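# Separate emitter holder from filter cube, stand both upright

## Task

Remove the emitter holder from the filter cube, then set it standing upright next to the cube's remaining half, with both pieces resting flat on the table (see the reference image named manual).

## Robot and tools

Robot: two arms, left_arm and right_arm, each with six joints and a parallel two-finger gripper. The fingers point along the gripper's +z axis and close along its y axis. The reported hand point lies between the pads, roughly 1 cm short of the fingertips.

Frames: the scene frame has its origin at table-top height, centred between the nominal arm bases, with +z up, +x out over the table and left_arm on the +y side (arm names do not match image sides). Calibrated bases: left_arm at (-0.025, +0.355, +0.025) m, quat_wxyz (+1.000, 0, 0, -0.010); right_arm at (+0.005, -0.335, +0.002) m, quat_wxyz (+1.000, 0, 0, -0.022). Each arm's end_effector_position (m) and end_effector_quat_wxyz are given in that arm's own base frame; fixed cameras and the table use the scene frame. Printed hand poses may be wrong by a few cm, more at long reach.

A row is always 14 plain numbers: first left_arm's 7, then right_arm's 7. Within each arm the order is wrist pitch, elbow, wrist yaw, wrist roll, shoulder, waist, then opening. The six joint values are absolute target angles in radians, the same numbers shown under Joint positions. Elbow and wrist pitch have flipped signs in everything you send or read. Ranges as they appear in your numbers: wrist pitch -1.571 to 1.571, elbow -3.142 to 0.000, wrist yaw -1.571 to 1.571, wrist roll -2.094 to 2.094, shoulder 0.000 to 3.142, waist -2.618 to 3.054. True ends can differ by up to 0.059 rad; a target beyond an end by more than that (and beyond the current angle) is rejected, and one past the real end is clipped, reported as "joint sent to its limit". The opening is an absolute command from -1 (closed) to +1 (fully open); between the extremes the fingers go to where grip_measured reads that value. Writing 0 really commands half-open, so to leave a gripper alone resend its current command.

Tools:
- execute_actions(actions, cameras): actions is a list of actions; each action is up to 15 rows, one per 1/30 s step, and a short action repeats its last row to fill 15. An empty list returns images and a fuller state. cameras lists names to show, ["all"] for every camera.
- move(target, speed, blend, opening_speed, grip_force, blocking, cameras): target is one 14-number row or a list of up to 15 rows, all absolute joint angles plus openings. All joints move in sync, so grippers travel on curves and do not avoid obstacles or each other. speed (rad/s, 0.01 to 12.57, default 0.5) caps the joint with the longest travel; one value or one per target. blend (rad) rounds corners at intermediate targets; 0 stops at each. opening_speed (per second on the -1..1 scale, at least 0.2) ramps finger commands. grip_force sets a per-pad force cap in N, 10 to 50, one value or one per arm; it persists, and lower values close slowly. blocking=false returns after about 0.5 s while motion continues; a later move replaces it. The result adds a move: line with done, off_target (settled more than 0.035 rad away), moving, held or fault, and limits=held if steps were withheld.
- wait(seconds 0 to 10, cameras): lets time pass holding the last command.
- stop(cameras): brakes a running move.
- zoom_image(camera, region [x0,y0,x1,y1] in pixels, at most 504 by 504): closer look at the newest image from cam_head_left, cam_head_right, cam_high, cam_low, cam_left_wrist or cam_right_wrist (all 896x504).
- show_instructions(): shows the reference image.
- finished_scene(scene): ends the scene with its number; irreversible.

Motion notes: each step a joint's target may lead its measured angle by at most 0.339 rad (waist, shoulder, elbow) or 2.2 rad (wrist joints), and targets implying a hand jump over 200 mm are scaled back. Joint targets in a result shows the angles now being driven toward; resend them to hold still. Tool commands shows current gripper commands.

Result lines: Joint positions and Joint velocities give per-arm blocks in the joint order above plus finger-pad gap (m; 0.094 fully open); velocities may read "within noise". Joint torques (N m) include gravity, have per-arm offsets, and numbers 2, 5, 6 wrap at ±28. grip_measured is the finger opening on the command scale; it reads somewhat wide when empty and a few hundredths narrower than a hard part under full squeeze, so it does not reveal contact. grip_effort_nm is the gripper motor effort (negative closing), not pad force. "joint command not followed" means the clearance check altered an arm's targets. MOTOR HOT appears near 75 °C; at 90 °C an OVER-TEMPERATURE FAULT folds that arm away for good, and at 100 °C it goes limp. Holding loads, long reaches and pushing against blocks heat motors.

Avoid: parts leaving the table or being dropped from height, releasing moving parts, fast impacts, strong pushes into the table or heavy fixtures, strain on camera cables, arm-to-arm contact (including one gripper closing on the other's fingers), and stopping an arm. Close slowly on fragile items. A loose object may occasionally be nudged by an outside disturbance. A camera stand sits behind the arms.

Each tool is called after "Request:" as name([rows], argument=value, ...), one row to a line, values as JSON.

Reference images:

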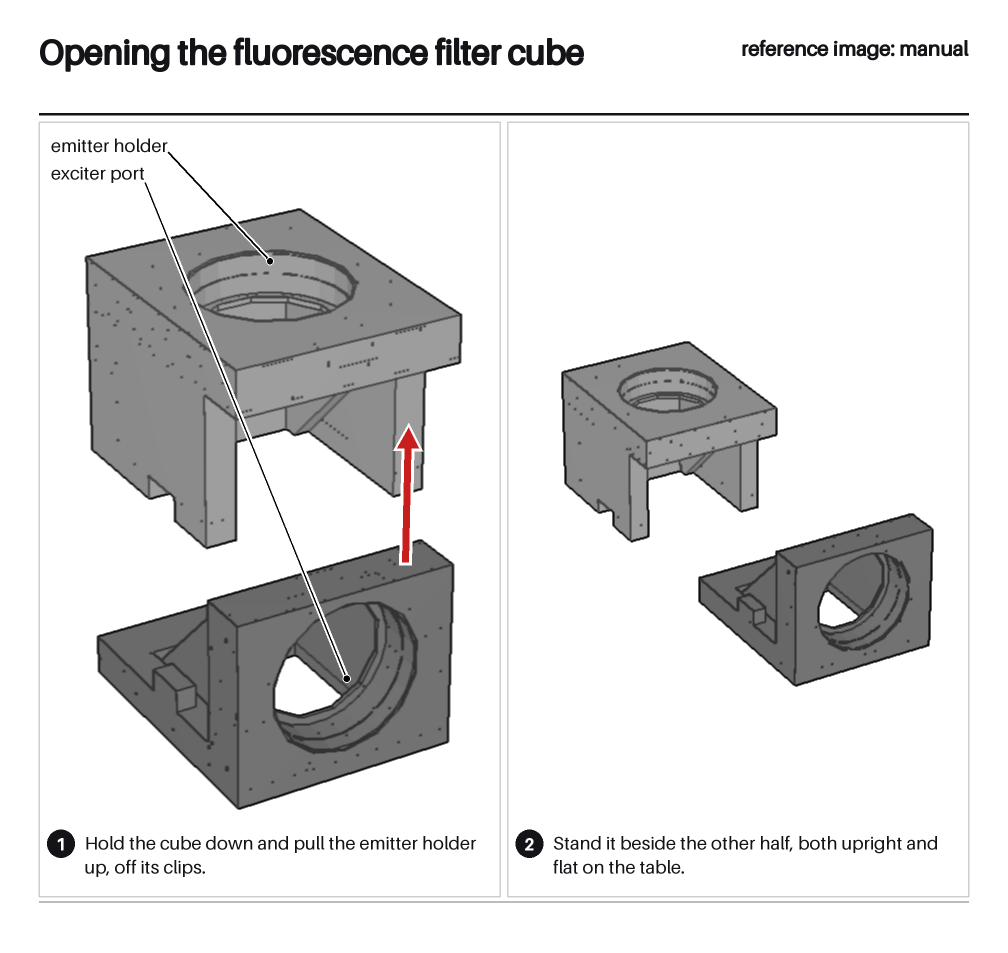

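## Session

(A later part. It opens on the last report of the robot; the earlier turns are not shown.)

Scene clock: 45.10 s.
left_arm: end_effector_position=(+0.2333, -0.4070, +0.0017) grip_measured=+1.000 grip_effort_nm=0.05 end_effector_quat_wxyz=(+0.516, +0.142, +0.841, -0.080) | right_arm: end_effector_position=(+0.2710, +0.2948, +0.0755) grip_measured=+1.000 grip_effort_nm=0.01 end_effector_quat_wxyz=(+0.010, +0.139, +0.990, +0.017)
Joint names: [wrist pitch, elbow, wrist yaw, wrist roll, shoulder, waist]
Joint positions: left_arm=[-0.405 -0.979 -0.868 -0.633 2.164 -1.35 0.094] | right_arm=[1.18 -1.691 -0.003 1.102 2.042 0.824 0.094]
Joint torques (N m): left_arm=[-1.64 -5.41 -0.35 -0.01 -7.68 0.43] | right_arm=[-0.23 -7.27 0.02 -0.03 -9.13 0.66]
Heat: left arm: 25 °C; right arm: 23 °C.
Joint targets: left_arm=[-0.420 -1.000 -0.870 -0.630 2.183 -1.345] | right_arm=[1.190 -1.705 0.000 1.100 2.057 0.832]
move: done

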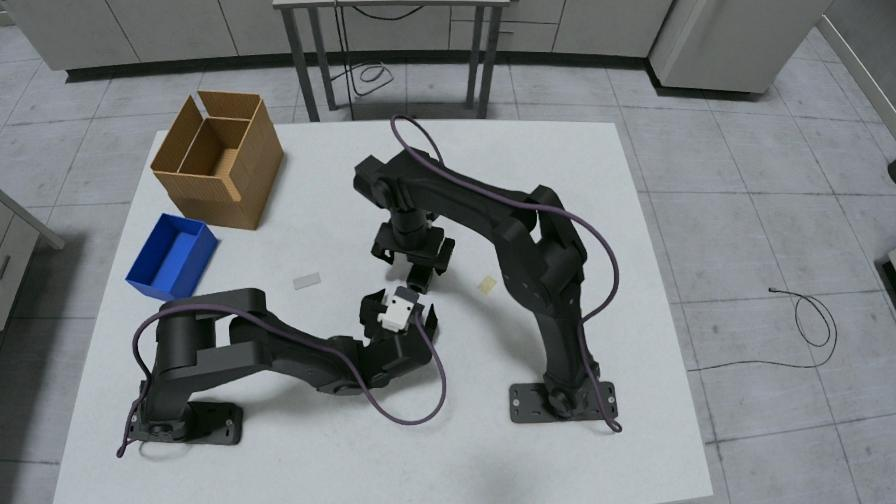

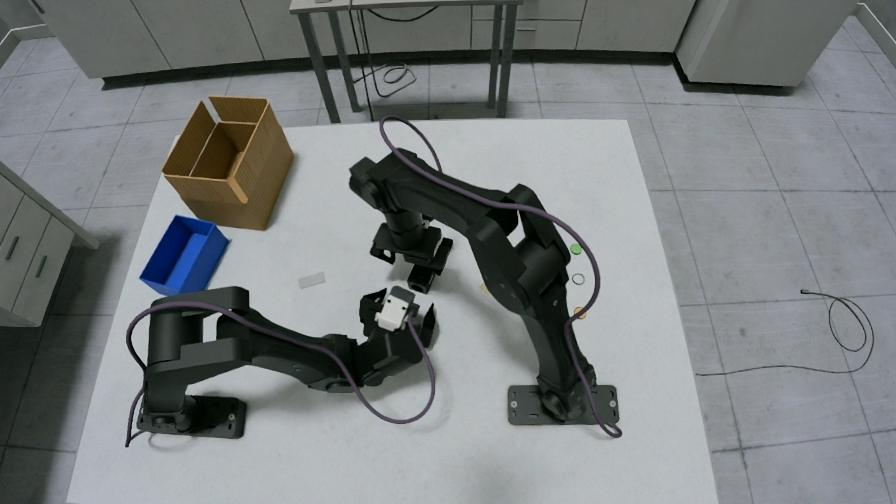

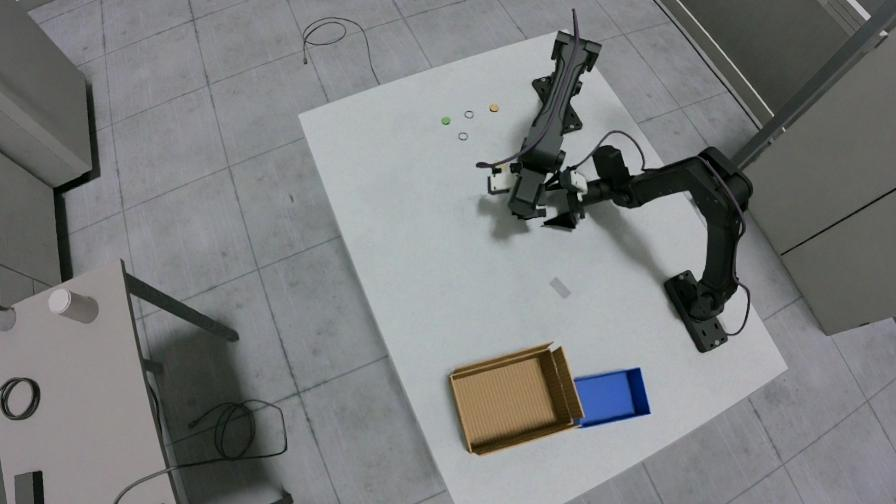

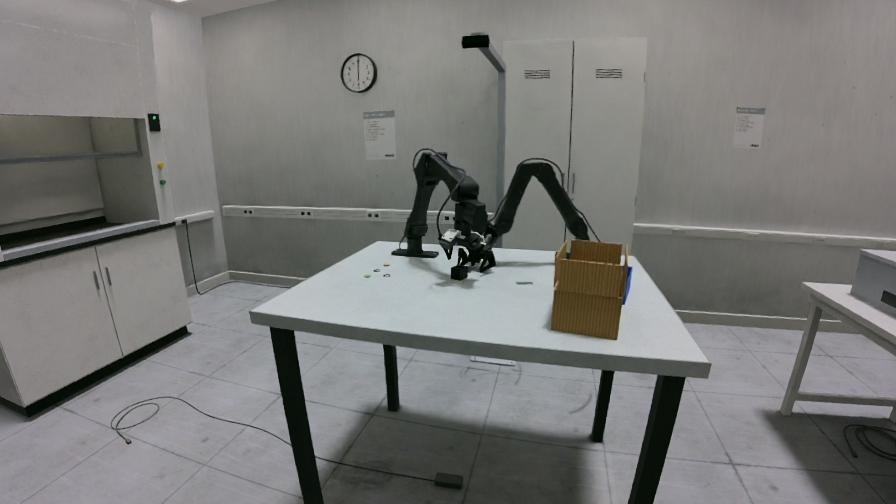

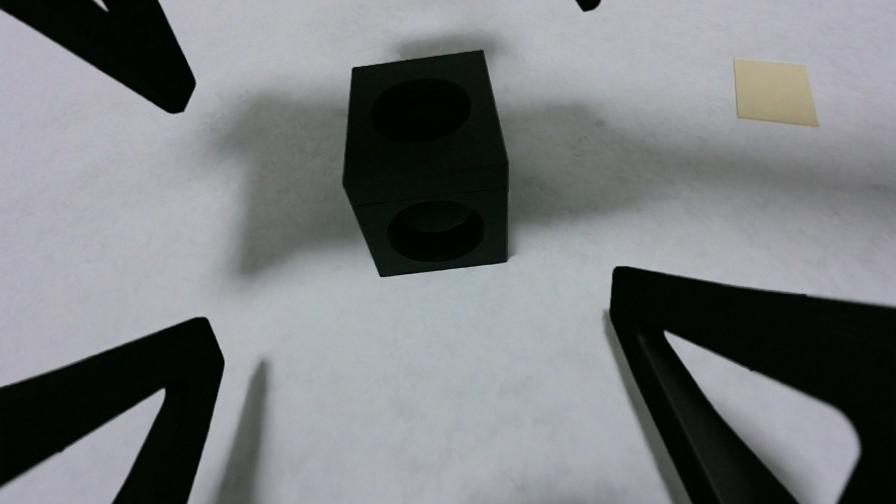

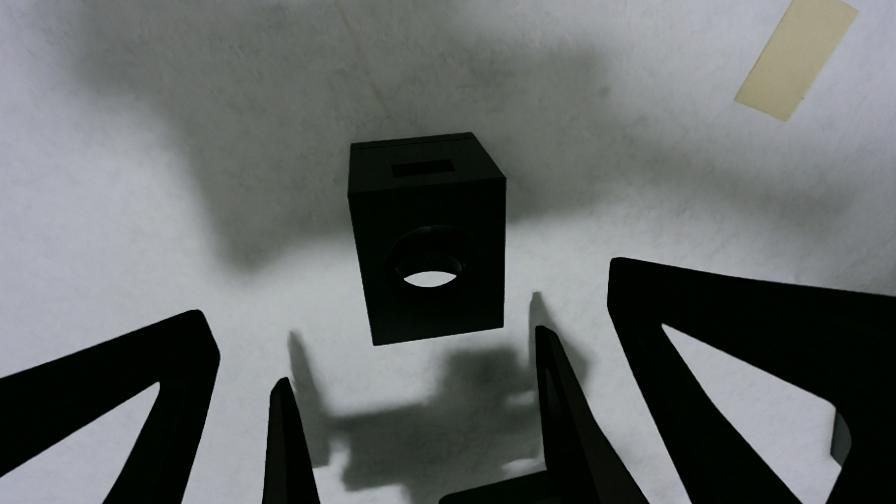

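Request:
move(target=[-0.424, -1.10, -0.817, -0.575, 2.243, -1.281, 1.0, 1.036, -1.56, 0.0, 1.10, 2.07, 0.832, 1.0], speed=0.3, cameras=["all"])

Scene clock: 71.13 s.
left_arm: end_effector_position=(+0.2625, -0.4245, +0.0034) grip_measured=+1.000 grip_effort_nm=0.05 end_effector_quat_wxyz=(+0.515, +0.137, +0.842, -0.086) | right_arm: end_effector_position=(+0.2719, +0.2958, +0.0413) grip_measured=+1.000 grip_effort_nm=0.01 end_effector_quat_wxyz=(+0.016, +0.139, +0.990, +0.025)
Joint names: [wrist pitch, elbow, wrist yaw, wrist roll, shoulder, waist]
Joint positions: left_arm=[-0.41 -1.08 -0.817 -0.578 2.218 -1.286 0.094] | right_arm=[1.027 -1.569 -0.003 1.102 2.053 0.824 0.094]
Joint torques (N m): left_arm=[-1.71 -5.45 -0.33 0 -7.86 0.39] | right_arm=[-0.29 -5.07 0.02 -0.03 -8.98 0.68]
Heat: left arm: 26 °C; right arm: 23 °C.
Joint targets: left_arm=[-0.424 -1.100 -0.817 -0.575 2.243 -1.281] | right_arm=[1.036 -1.560 0.000 1.100 2.070 0.832]
move: done

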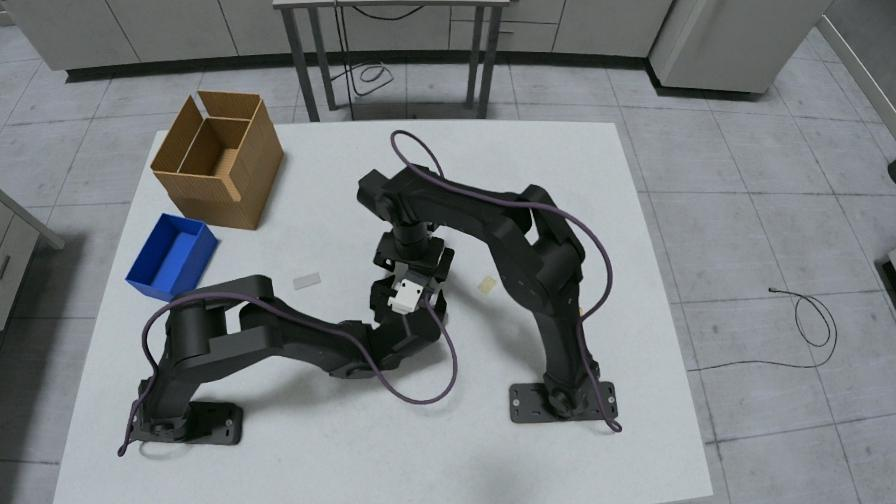

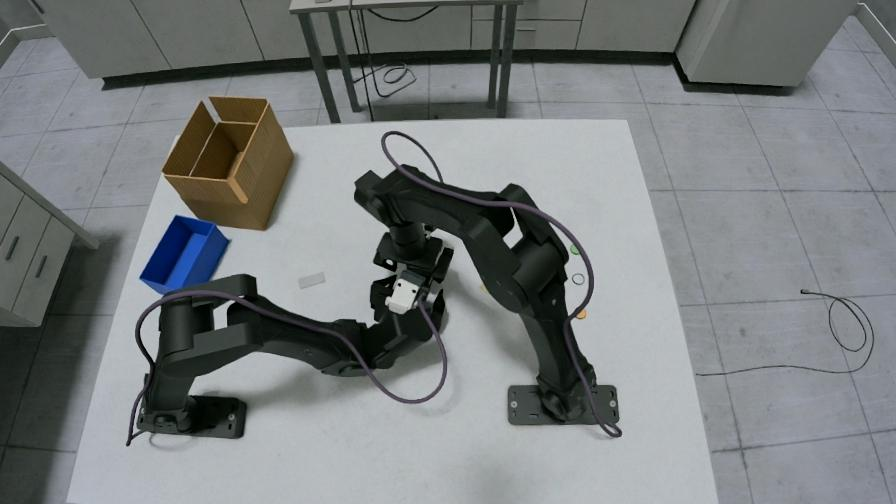

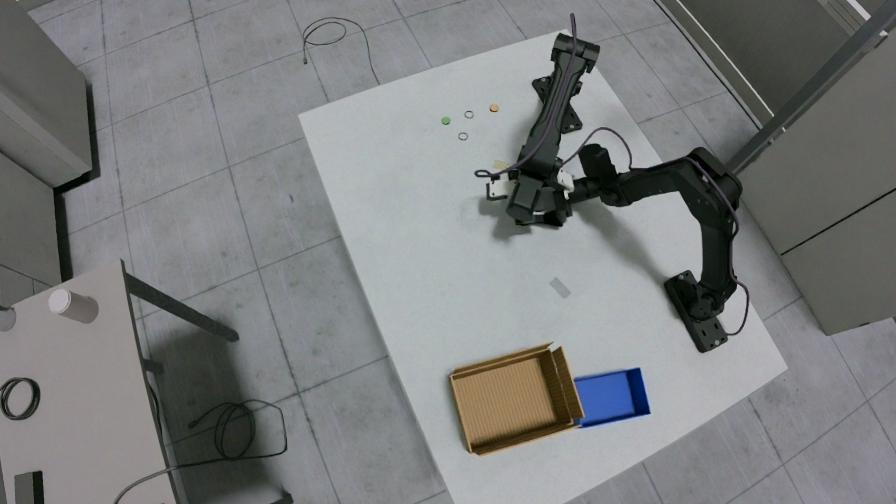

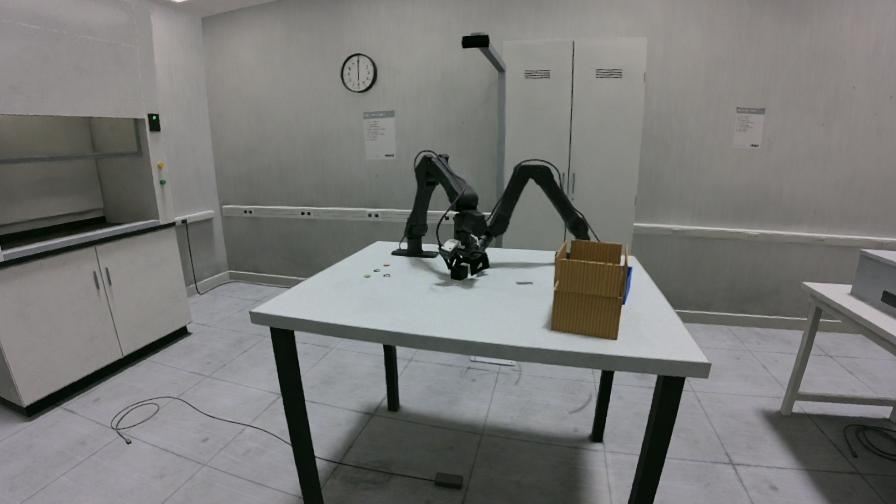

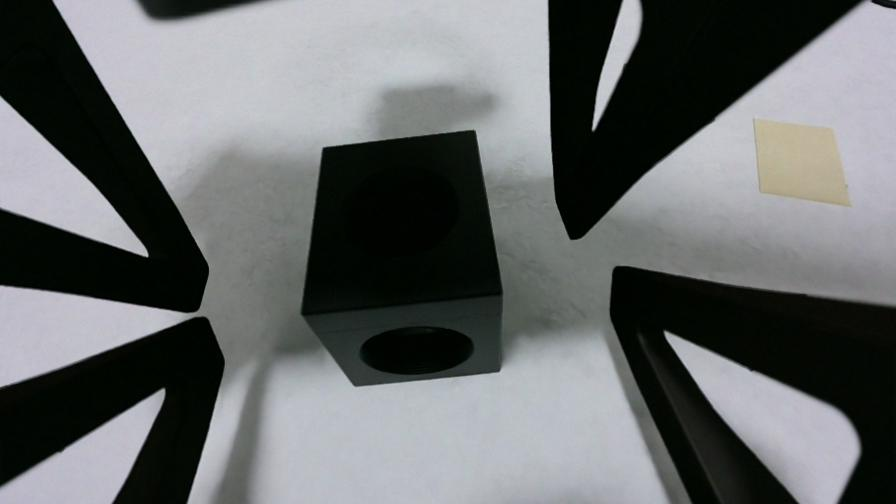

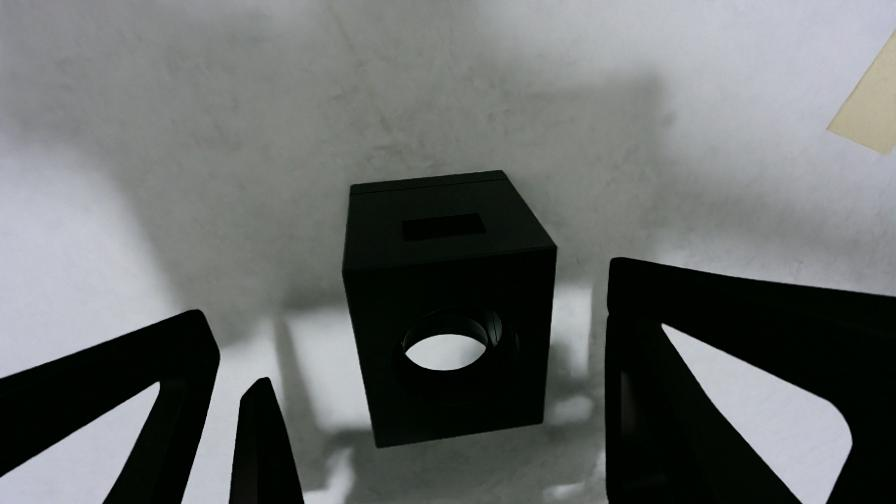

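Request:
zoom_image(camera="cam_left_wrist", region=[290, 120, 520, 400])

Request:
zoom_image(camera="cam_right_wrist", region=[330, 160, 570, 460])

Scaled by 1.800 from the camera's 896x504 image, which has a finer 1280x720 frame.

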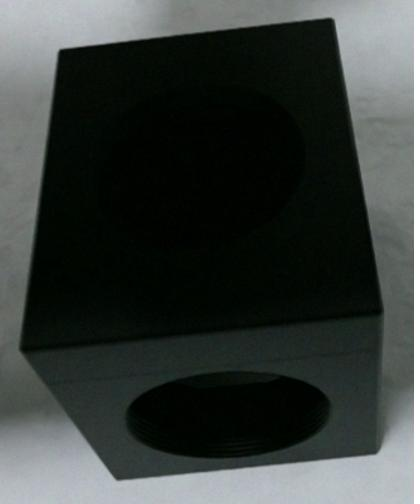

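Scaled by 1.680 from the camera's 896x504 image, which has a finer 1280x720 frame.

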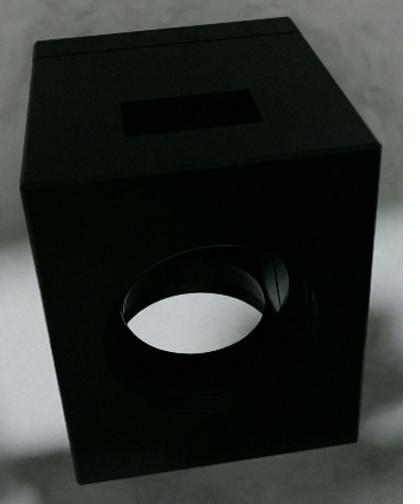

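Request:
move(target=[-0.424, -1.10, -0.817, -0.575, 2.243, -1.281, -0.35, 1.07, -1.543, 0.0, 1.10, 2.022, 0.830, 1.0], speed=0.3, opening_speed=1.0, cameras=["cam_left_wrist", "cam_right_wrist"])

Scene clock: 77.30 s.
left_arm: end_effector_position=(+0.2625, -0.4247, +0.0035) grip_measured=-0.188 grip_effort_nm=-0.98 end_effector_quat_wxyz=(+0.515, +0.138, +0.842, -0.086) | right_arm: end_effector_position=(+0.2671, +0.2907, +0.0374) grip_measured=+1.000 grip_effort_nm=0.01 end_effector_quat_wxyz=(+0.009, +0.139, +0.990, +0.015)
Joint names: [wrist pitch, elbow, wrist yaw, wrist roll, shoulder, waist]
Joint positions: left_arm=[-0.411 -1.08 -0.816 -0.577 2.218 -1.286 0.038] | right_arm=[1.037 -1.554 -0.003 1.102 2.053 0.824 0.094]
Joint torques (N m): left_arm=[-1.71 -5.44 -0.31 0.01 -7.9 0.4] | right_arm=[-0.01 -4.81 0.03 -0.03 -12.85 0.44]
Heat: left arm: 27 °C; right arm: 23 °C.
Joint targets: left_arm=[-0.424 -1.100 -0.817 -0.575 2.243 -1.281] | right_arm=[1.070 -1.543 0.000 1.100 2.022 0.830]
move: done
Images, in order (width x height): cam_left_wrist 896x504, cam_right_wrist 896x504.

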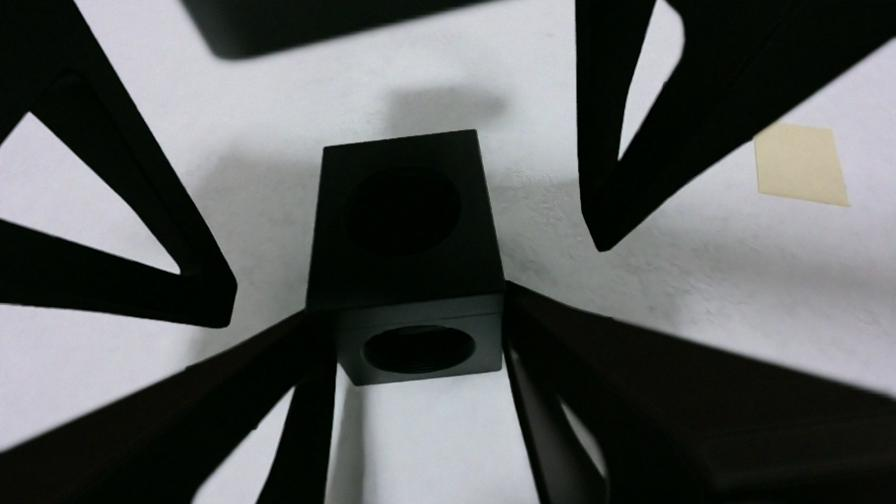

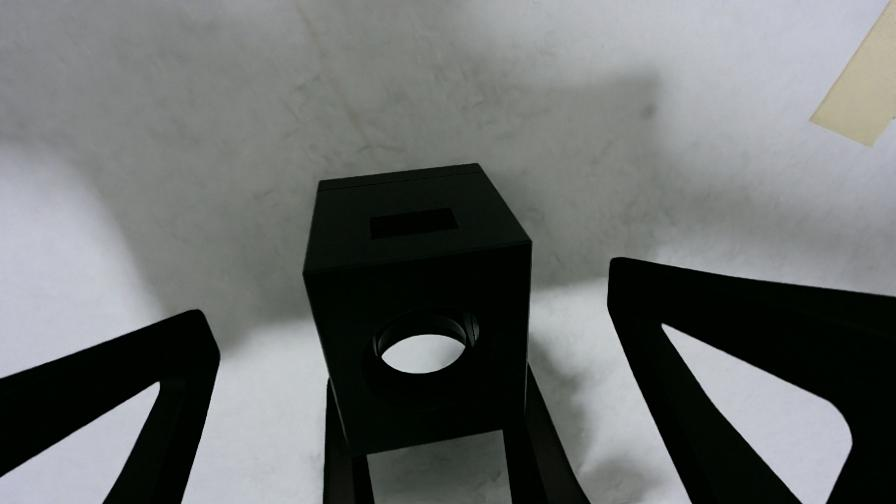

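Request:
move(target=[-0.424, -1.10, -0.817, -0.575, 2.243, -1.281, -0.35, 1.07, -1.543, 0.0, 1.10, 2.022, 0.830, -0.35], speed=0.3, opening_speed=1.0, cameras=["cam_left_wrist", "cam_right_wrist"])

Scene clock: 81.90 s.
left_arm: end_effector_position=(+0.2627, -0.4245, +0.0036) grip_measured=-0.188 grip_effort_nm=-0.98 end_effector_quat_wxyz=(+0.515, +0.135, +0.842, -0.087) | right_arm: end_effector_position=(+0.2656, +0.2889, +0.0373) grip_measured=-0.151 grip_effort_nm=-1.02 end_effector_quat_wxyz=(+0.006, +0.139, +0.990, +0.011)
Joint names: [wrist pitch, elbow, wrist yaw, wrist roll, shoulder, waist]
Joint positions: left_arm=[-0.411 -1.08 -0.817 -0.583 2.218 -1.286 0.038] | right_arm=[1.046 -1.554 -0.002 1.104 2.053 0.824 0.04]
Joint torques (N m): left_arm=[-1.71 -5.5 -0.32 0.06 -7.87 0.4] | right_arm=[-0.1 -4.79 0.03 -0.04 -12.86 0.47]
Heat: left arm: 27 °C; right arm: 24 °C.
Joint targets: left_arm=[-0.424 -1.100 -0.817 -0.575 2.243 -1.281] | right_arm=[1.070 -1.543 0.000 1.100 2.022 0.830]
move: done
Images, in order (width x height): cam_left_wrist 896x504, cam_right_wrist 896x504.

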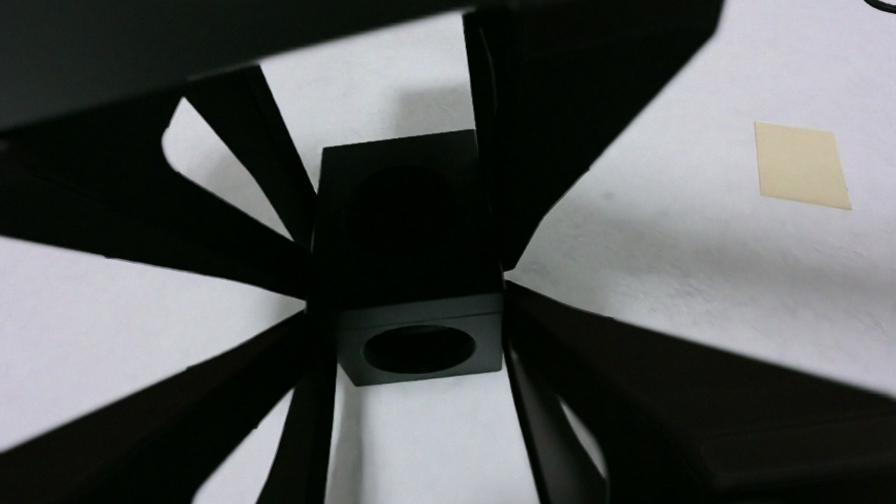

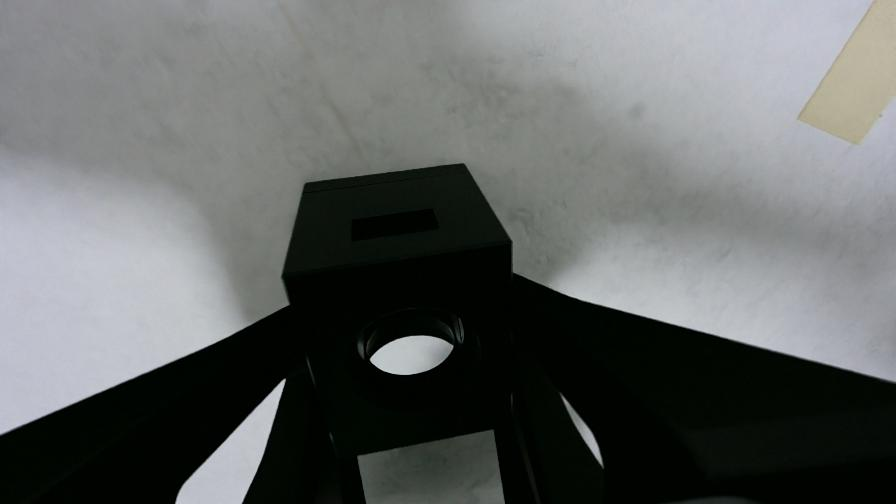

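Request:
move([
  [-0.424, -1.10, -0.817, -0.575, 2.243, -1.281, -0.35, 1.13, -1.62, 0.0, 1.10, 2.02, 0.830, -0.35],
  [-0.424, -1.10, -0.817, -0.575, 2.243, -1.281, -0.35, 1.245, -1.725, 0.0, 1.10, 2.005, 0.830, -0.35],
], speed=[0.1, 0.2], blend=[0.02, 0], cameras=["cam_left_wrist", "cam_right_wrist"])

Scene clock: 84.23 s.
left_arm: end_effector_position=(+0.2726, -0.4315, +0.0273) grip_measured=-0.188 grip_effort_nm=-0.98 end_effector_quat_wxyz=(+0.551, +0.101, +0.822, -0.101) | right_arm: end_effector_position=(+0.2746, +0.2826, +0.0662) grip_measured=-0.151 grip_effort_nm=-1.02 end_effector_quat_wxyz=(+0.026, +0.132, +0.991, -0.013)
Joint names: [wrist pitch, elbow, wrist yaw, wrist roll, shoulder, waist]
Joint positions: left_arm=[-0.487 -1.103 -0.881 -0.569 2.218 -1.286 0.038] | right_arm=[1.179 -1.67 0.058 1.088 2.053 0.824 0.04]
Joint torques (N m): left_arm=[-0.95 -3.84 0.36 -0.08 -7.99 0.47] | right_arm=[0.35 -11.43 -0.63 0.1 -14.48 0.47]
Heat: left arm: 27 °C; right arm: 24 °C.
Joint targets: left_arm=[-0.424 -1.100 -0.817 -0.575 2.243 -1.281] | right_arm=[1.245 -1.725 0.000 1.100 2.005 0.830]
move: off_target (left_arm, right_arm); left_arm: the wrist yaw is farthest, 0.064 rad from its target; right_arm: the wrist pitch is farthest, 0.066 rad from its target
Images, in order (width x height): cam_left_wrist 896x504, cam_right_wrist 896x504.

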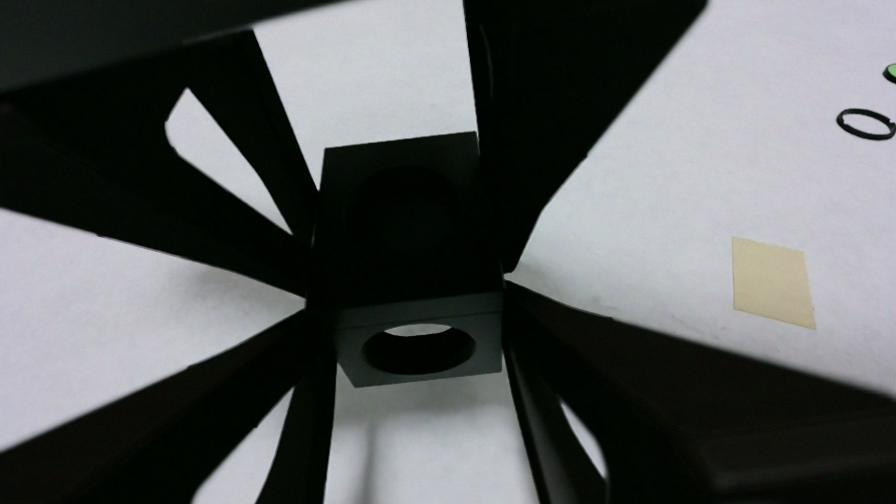

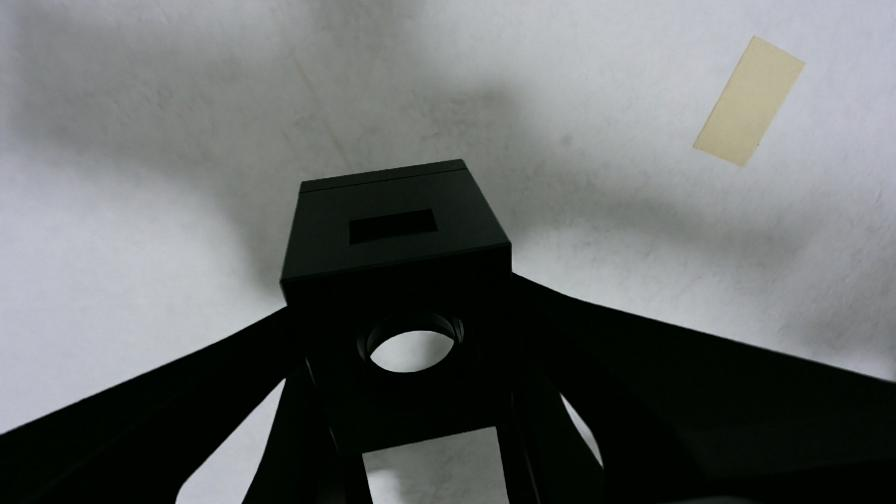

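Request:
move([
  [-0.309, -1.07, -0.75, -0.575, 2.289, -1.281, -0.35, 1.04, -1.535, 0.0, 1.10, 2.03, 0.830, -0.35],
  [-0.064, -1.006, -0.607, -0.575, 2.387, -1.281, -0.35, 1.14, -1.785, 0.0, 1.10, 2.0, 0.830, -0.35],
], speed=[0.15, 0.2], cameras=["cam_left_wrist", "cam_right_wrist"])

Scene clock: 91.57 s.
left_arm: end_effector_position=(+0.2734, -0.4107, -0.0006) grip_measured=-0.188 grip_effort_nm=-0.98 end_effector_quat_wxyz=(+0.526, +0.122, +0.840, -0.055) | right_arm: end_effector_position=(+0.2815, +0.2998, +0.0555) grip_measured=-0.151 grip_effort_nm=-1.02 end_effector_quat_wxyz=(+0.025, +0.124, +0.992, +0.017)
Joint names: [wrist pitch, elbow, wrist yaw, wrist roll, shoulder, waist]
Joint positions: left_arm=[-0.397 -1.085 -0.872 -0.583 2.236 -1.269 0.038] | right_arm=[1.1 -1.666 0.021 1.073 2.08 0.824 0.04]
Joint torques (N m): left_arm=[1.92 2.1 2.42 0.06 0.79 -0.96] | right_arm=[0.02 -17.91 -0.25 0.26 -17.51 0.51]
Heat: left arm: 26 °C; right arm: 25 °C.
Joint targets: left_arm=[-0.064 -1.006 -0.607 -0.575 2.387 -1.281] | right_arm=[1.140 -1.785 0.000 1.100 2.000 0.830]
move: off_target (left_arm, right_arm); left_arm: the wrist pitch is farthest, 0.333 rad from its target; right_arm: the elbow is farthest, 0.119 rad from its target
Images, in order (width x height): cam_left_wrist 896x504, cam_right_wrist 896x504.

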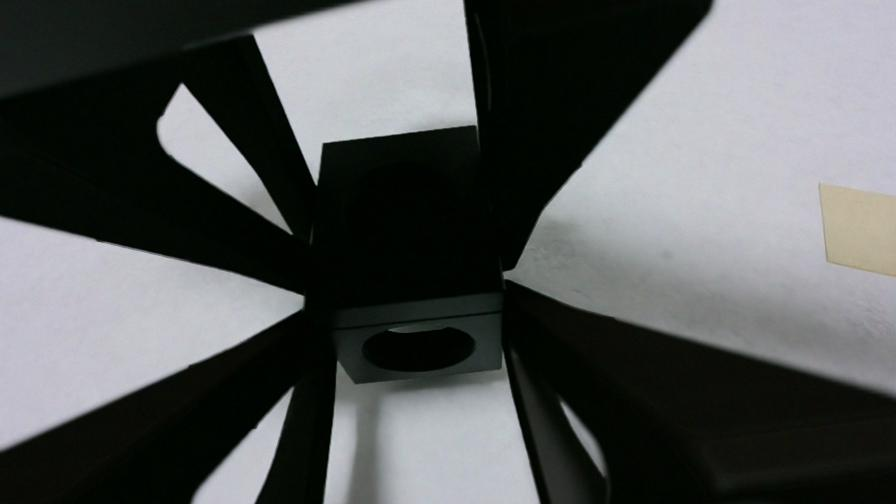

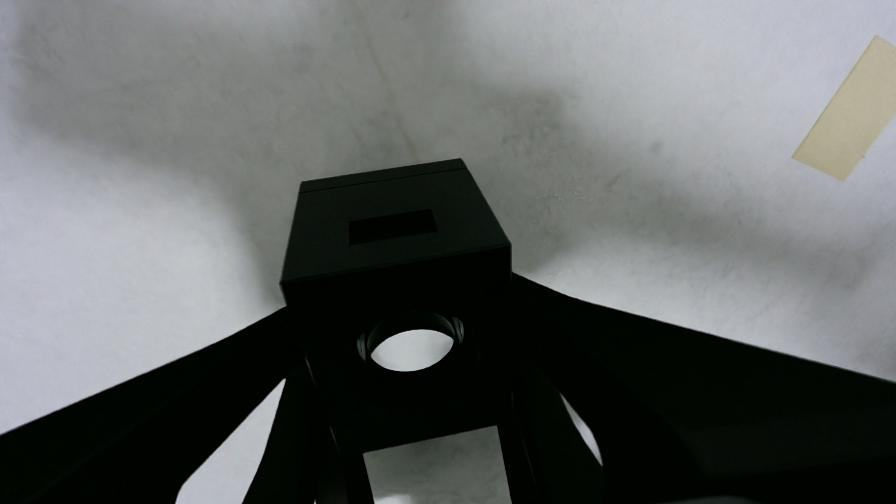

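Request:
wait(seconds=0, cameras=["cam_low", "cam_head_left"])

Request:
zoom_image(camera="cam_low", region=[420, 220, 510, 290])

Scene clock: 93.00 s.
left_arm: end_effector_position=(+0.2734, -0.4107, -0.0006) grip_measured=-0.188 grip_effort_nm=-0.98 end_effector_quat_wxyz=(+0.526, +0.122, +0.840, -0.055) | right_arm: end_effector_position=(+0.2815, +0.2998, +0.0555) grip_measured=-0.151 grip_effort_nm=-1.02 end_effector_quat_wxyz=(+0.025, +0.124, +0.992, +0.017)
Joint names: [wrist pitch, elbow, wrist yaw, wrist roll, shoulder, waist]
Joint positions: left_arm=[-0.397 -1.085 -0.872 -0.583 2.236 -1.269 0.038] | right_arm=[1.1 -1.666 0.021 1.073 2.08 0.824 0.04]
Joint torques (N m): left_arm=[1.9 2.04 2.42 0.08 0.8 -0.91] | right_arm=[0.01 -17.87 -0.23 0.27 -17.48 0.53]
Heat: left arm: 27 °C; right arm: 26 °C.
Joint targets: left_arm=[-0.064 -1.006 -0.607 -0.575 2.387 -1.281] | right_arm=[1.140 -1.785 0.000 1.100 2.000 0.830]
Tool commands: left_gripper/opening=-0.35 right_gripper/opening=-0.35
Images, in order (width x height): cam_head_left 896x504, cam_low 896x504.

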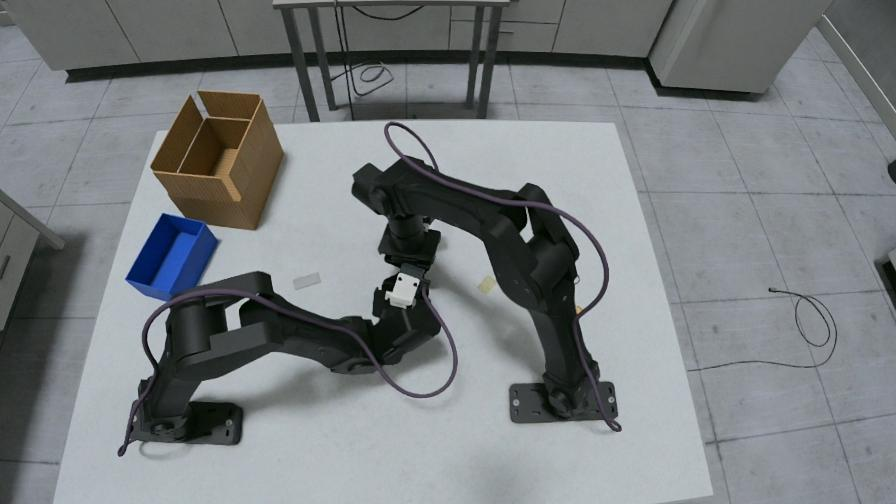

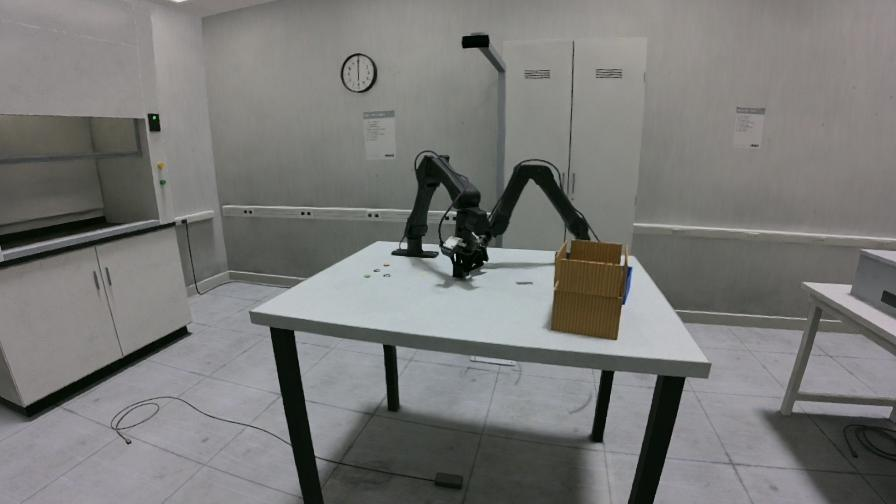

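Scaled by 5.600 from the camera's 896x504 image, which has a finer 1280x720 frame.

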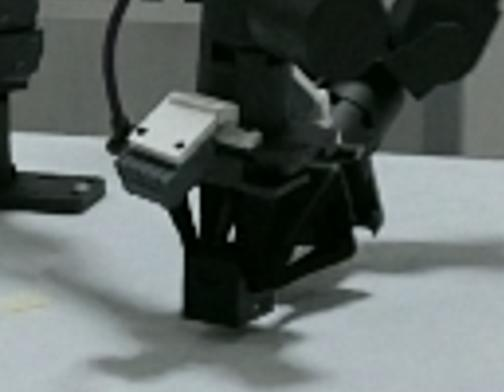

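Request:
move([
  [0.30, -0.91, -0.40, -0.575, 2.53, -1.281, -0.35, 1.14, -1.785, 0.0, 1.10, 2.0, 0.830, -0.35],
  [0.30, -0.91, -0.40, -0.575, 2.53, -1.281, -0.35, 1.14, -1.89, 0.0, 1.10, 1.93, 0.830, -0.35],
], speed=[0.25, 0.06], cameras=["cam_left_wrist", "cam_right_wrist"])

Scene clock: 102.77 s.
left_arm: end_effector_position=(+0.2814, -0.3952, +0.0097) grip_measured=-0.188 grip_effort_nm=-0.98 end_effector_quat_wxyz=(+0.554, +0.093, +0.827, -0.021) | right_arm: end_effector_position=(+0.2900, +0.3156, +0.0735) grip_measured=-0.156 grip_effort_nm=-1.02 end_effector_quat_wxyz=(+0.035, +0.109, +0.993, +0.043)
Joint names: [wrist pitch, elbow, wrist yaw, wrist roll, shoulder, waist]
Joint positions: left_arm=[-0.385 -1.085 -0.978 -0.598 2.233 -1.268 0.038] | right_arm=[1.118 -1.744 0.005 1.046 2.087 0.828 0.04]
Joint torques (N m): left_arm=[2.58 3.81 3.08 0.12 2.26 -0.55] | right_arm=[-0.24 -20.67 -0.07 0.53 -24.39 0.18]
Heat: left arm: 29 °C; right arm: 28 °C.
Joint targets: left_arm=[0.006 -0.985 -0.648 -0.585 2.403 -1.275] | right_arm=[1.140 -1.890 0.000 1.100 1.930 0.830]
move: off_target (left_arm, right_arm); left_arm: the wrist pitch is farthest, 0.685 rad from its target; right_arm: the shoulder is farthest, 0.157 rad from its target
Images, in order (width x height): cam_left_wrist 896x504, cam_right_wrist 896x504.

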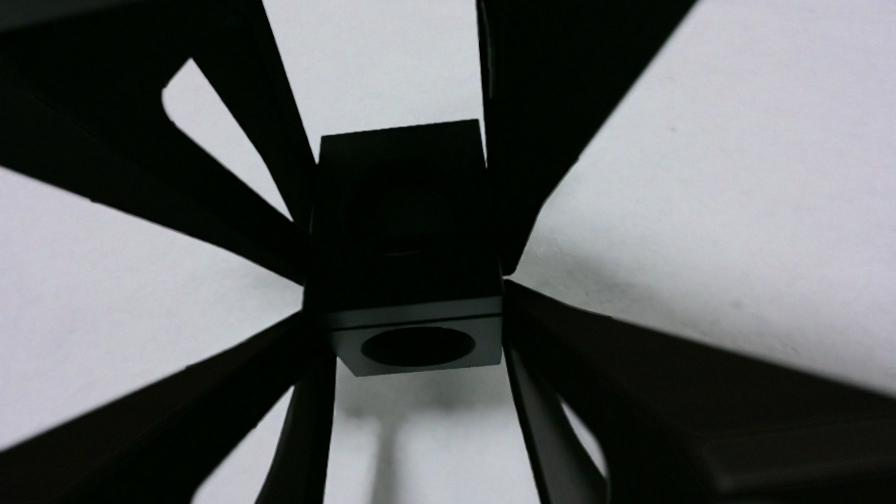

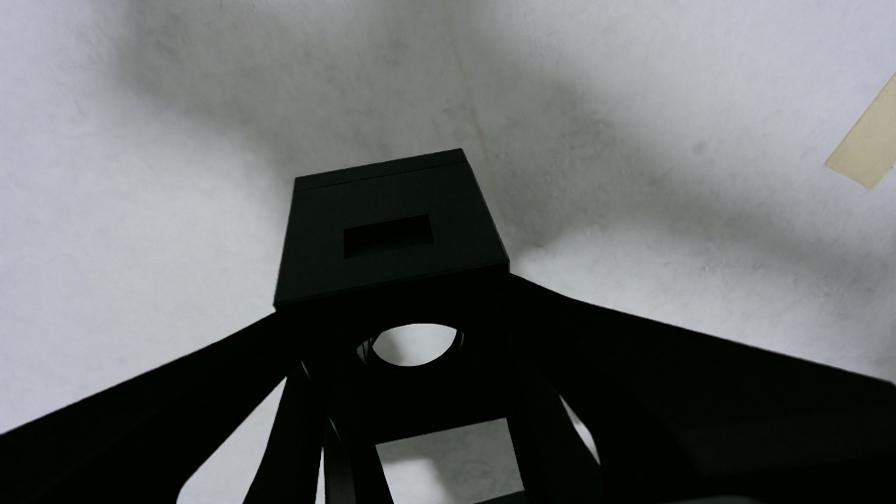

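Request:
move([
  [-0.424, -1.10, -0.817, -0.575, 2.245, -1.281, -0.35, 1.04, -1.545, 0.0, 1.10, 2.04, 0.830, -0.35],
  [-0.424, -1.10, -0.817, -0.575, 2.245, -1.281, -0.35, 1.04, -1.545, 0.0, 1.10, 2.04, 0.830, 1.0],
], speed=[0.25, 0.25], opening_speed=1.2, cameras=["cam_left_wrist", "cam_right_wrist"])

Scene clock: 108.03 s.
left_arm: end_effector_position=(+0.2706, -0.4198, +0.0030) grip_measured=-0.188 grip_effort_nm=-0.98 end_effector_quat_wxyz=(+0.524, +0.123, +0.839, -0.077) | right_arm: end_effector_position=(+0.2706, +0.2957, +0.0367) grip_measured=+0.997 grip_effort_nm=0.14 end_effector_quat_wxyz=(+0.015, +0.136, +0.990, +0.024)
Joint names: [wrist pitch, elbow, wrist yaw, wrist roll, shoulder, waist]
Joint positions: left_arm=[-0.426 -1.087 -0.845 -0.581 2.232 -1.274 0.038] | right_arm=[1.014 -1.556 -0.003 1.098 2.057 0.826 0.094]
Joint torques (N m): left_arm=[-1.55 -4.97 -0.03 0.05 -8.87 -0.53] | right_arm=[-0.13 -4.86 0.02 0.01 -11.73 0.28]
Heat: left arm: 30 °C; right arm: 29 °C.
Joint targets: left_arm=[-0.424 -1.100 -0.817 -0.575 2.245 -1.281] | right_arm=[1.040 -1.545 0.000 1.100 2.040 0.830]
move: done
Images, in order (width x height): cam_left_wrist 896x504, cam_right_wrist 896x504.

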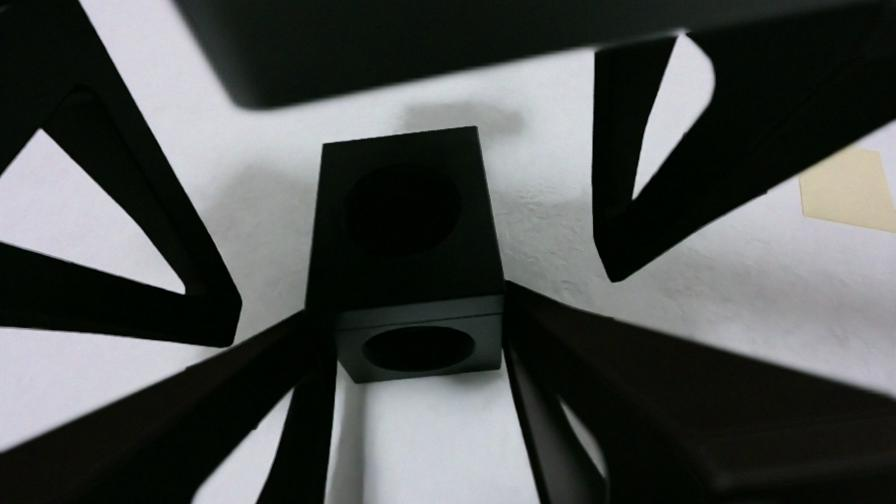

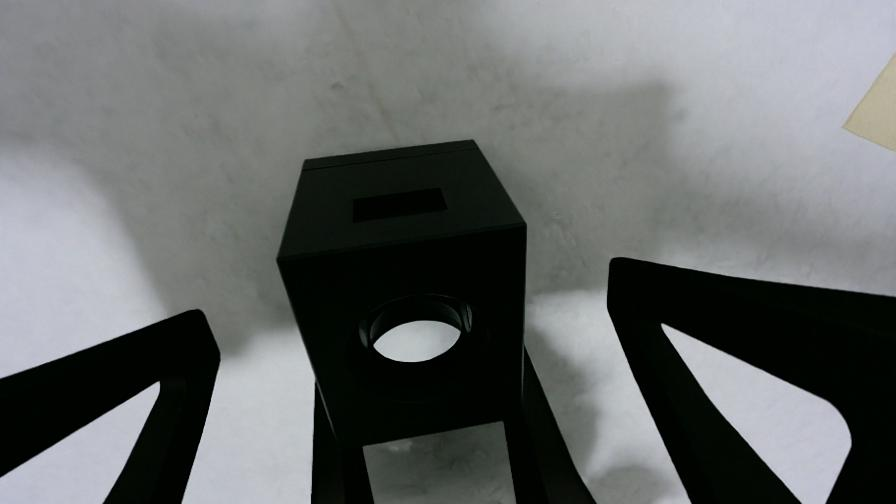

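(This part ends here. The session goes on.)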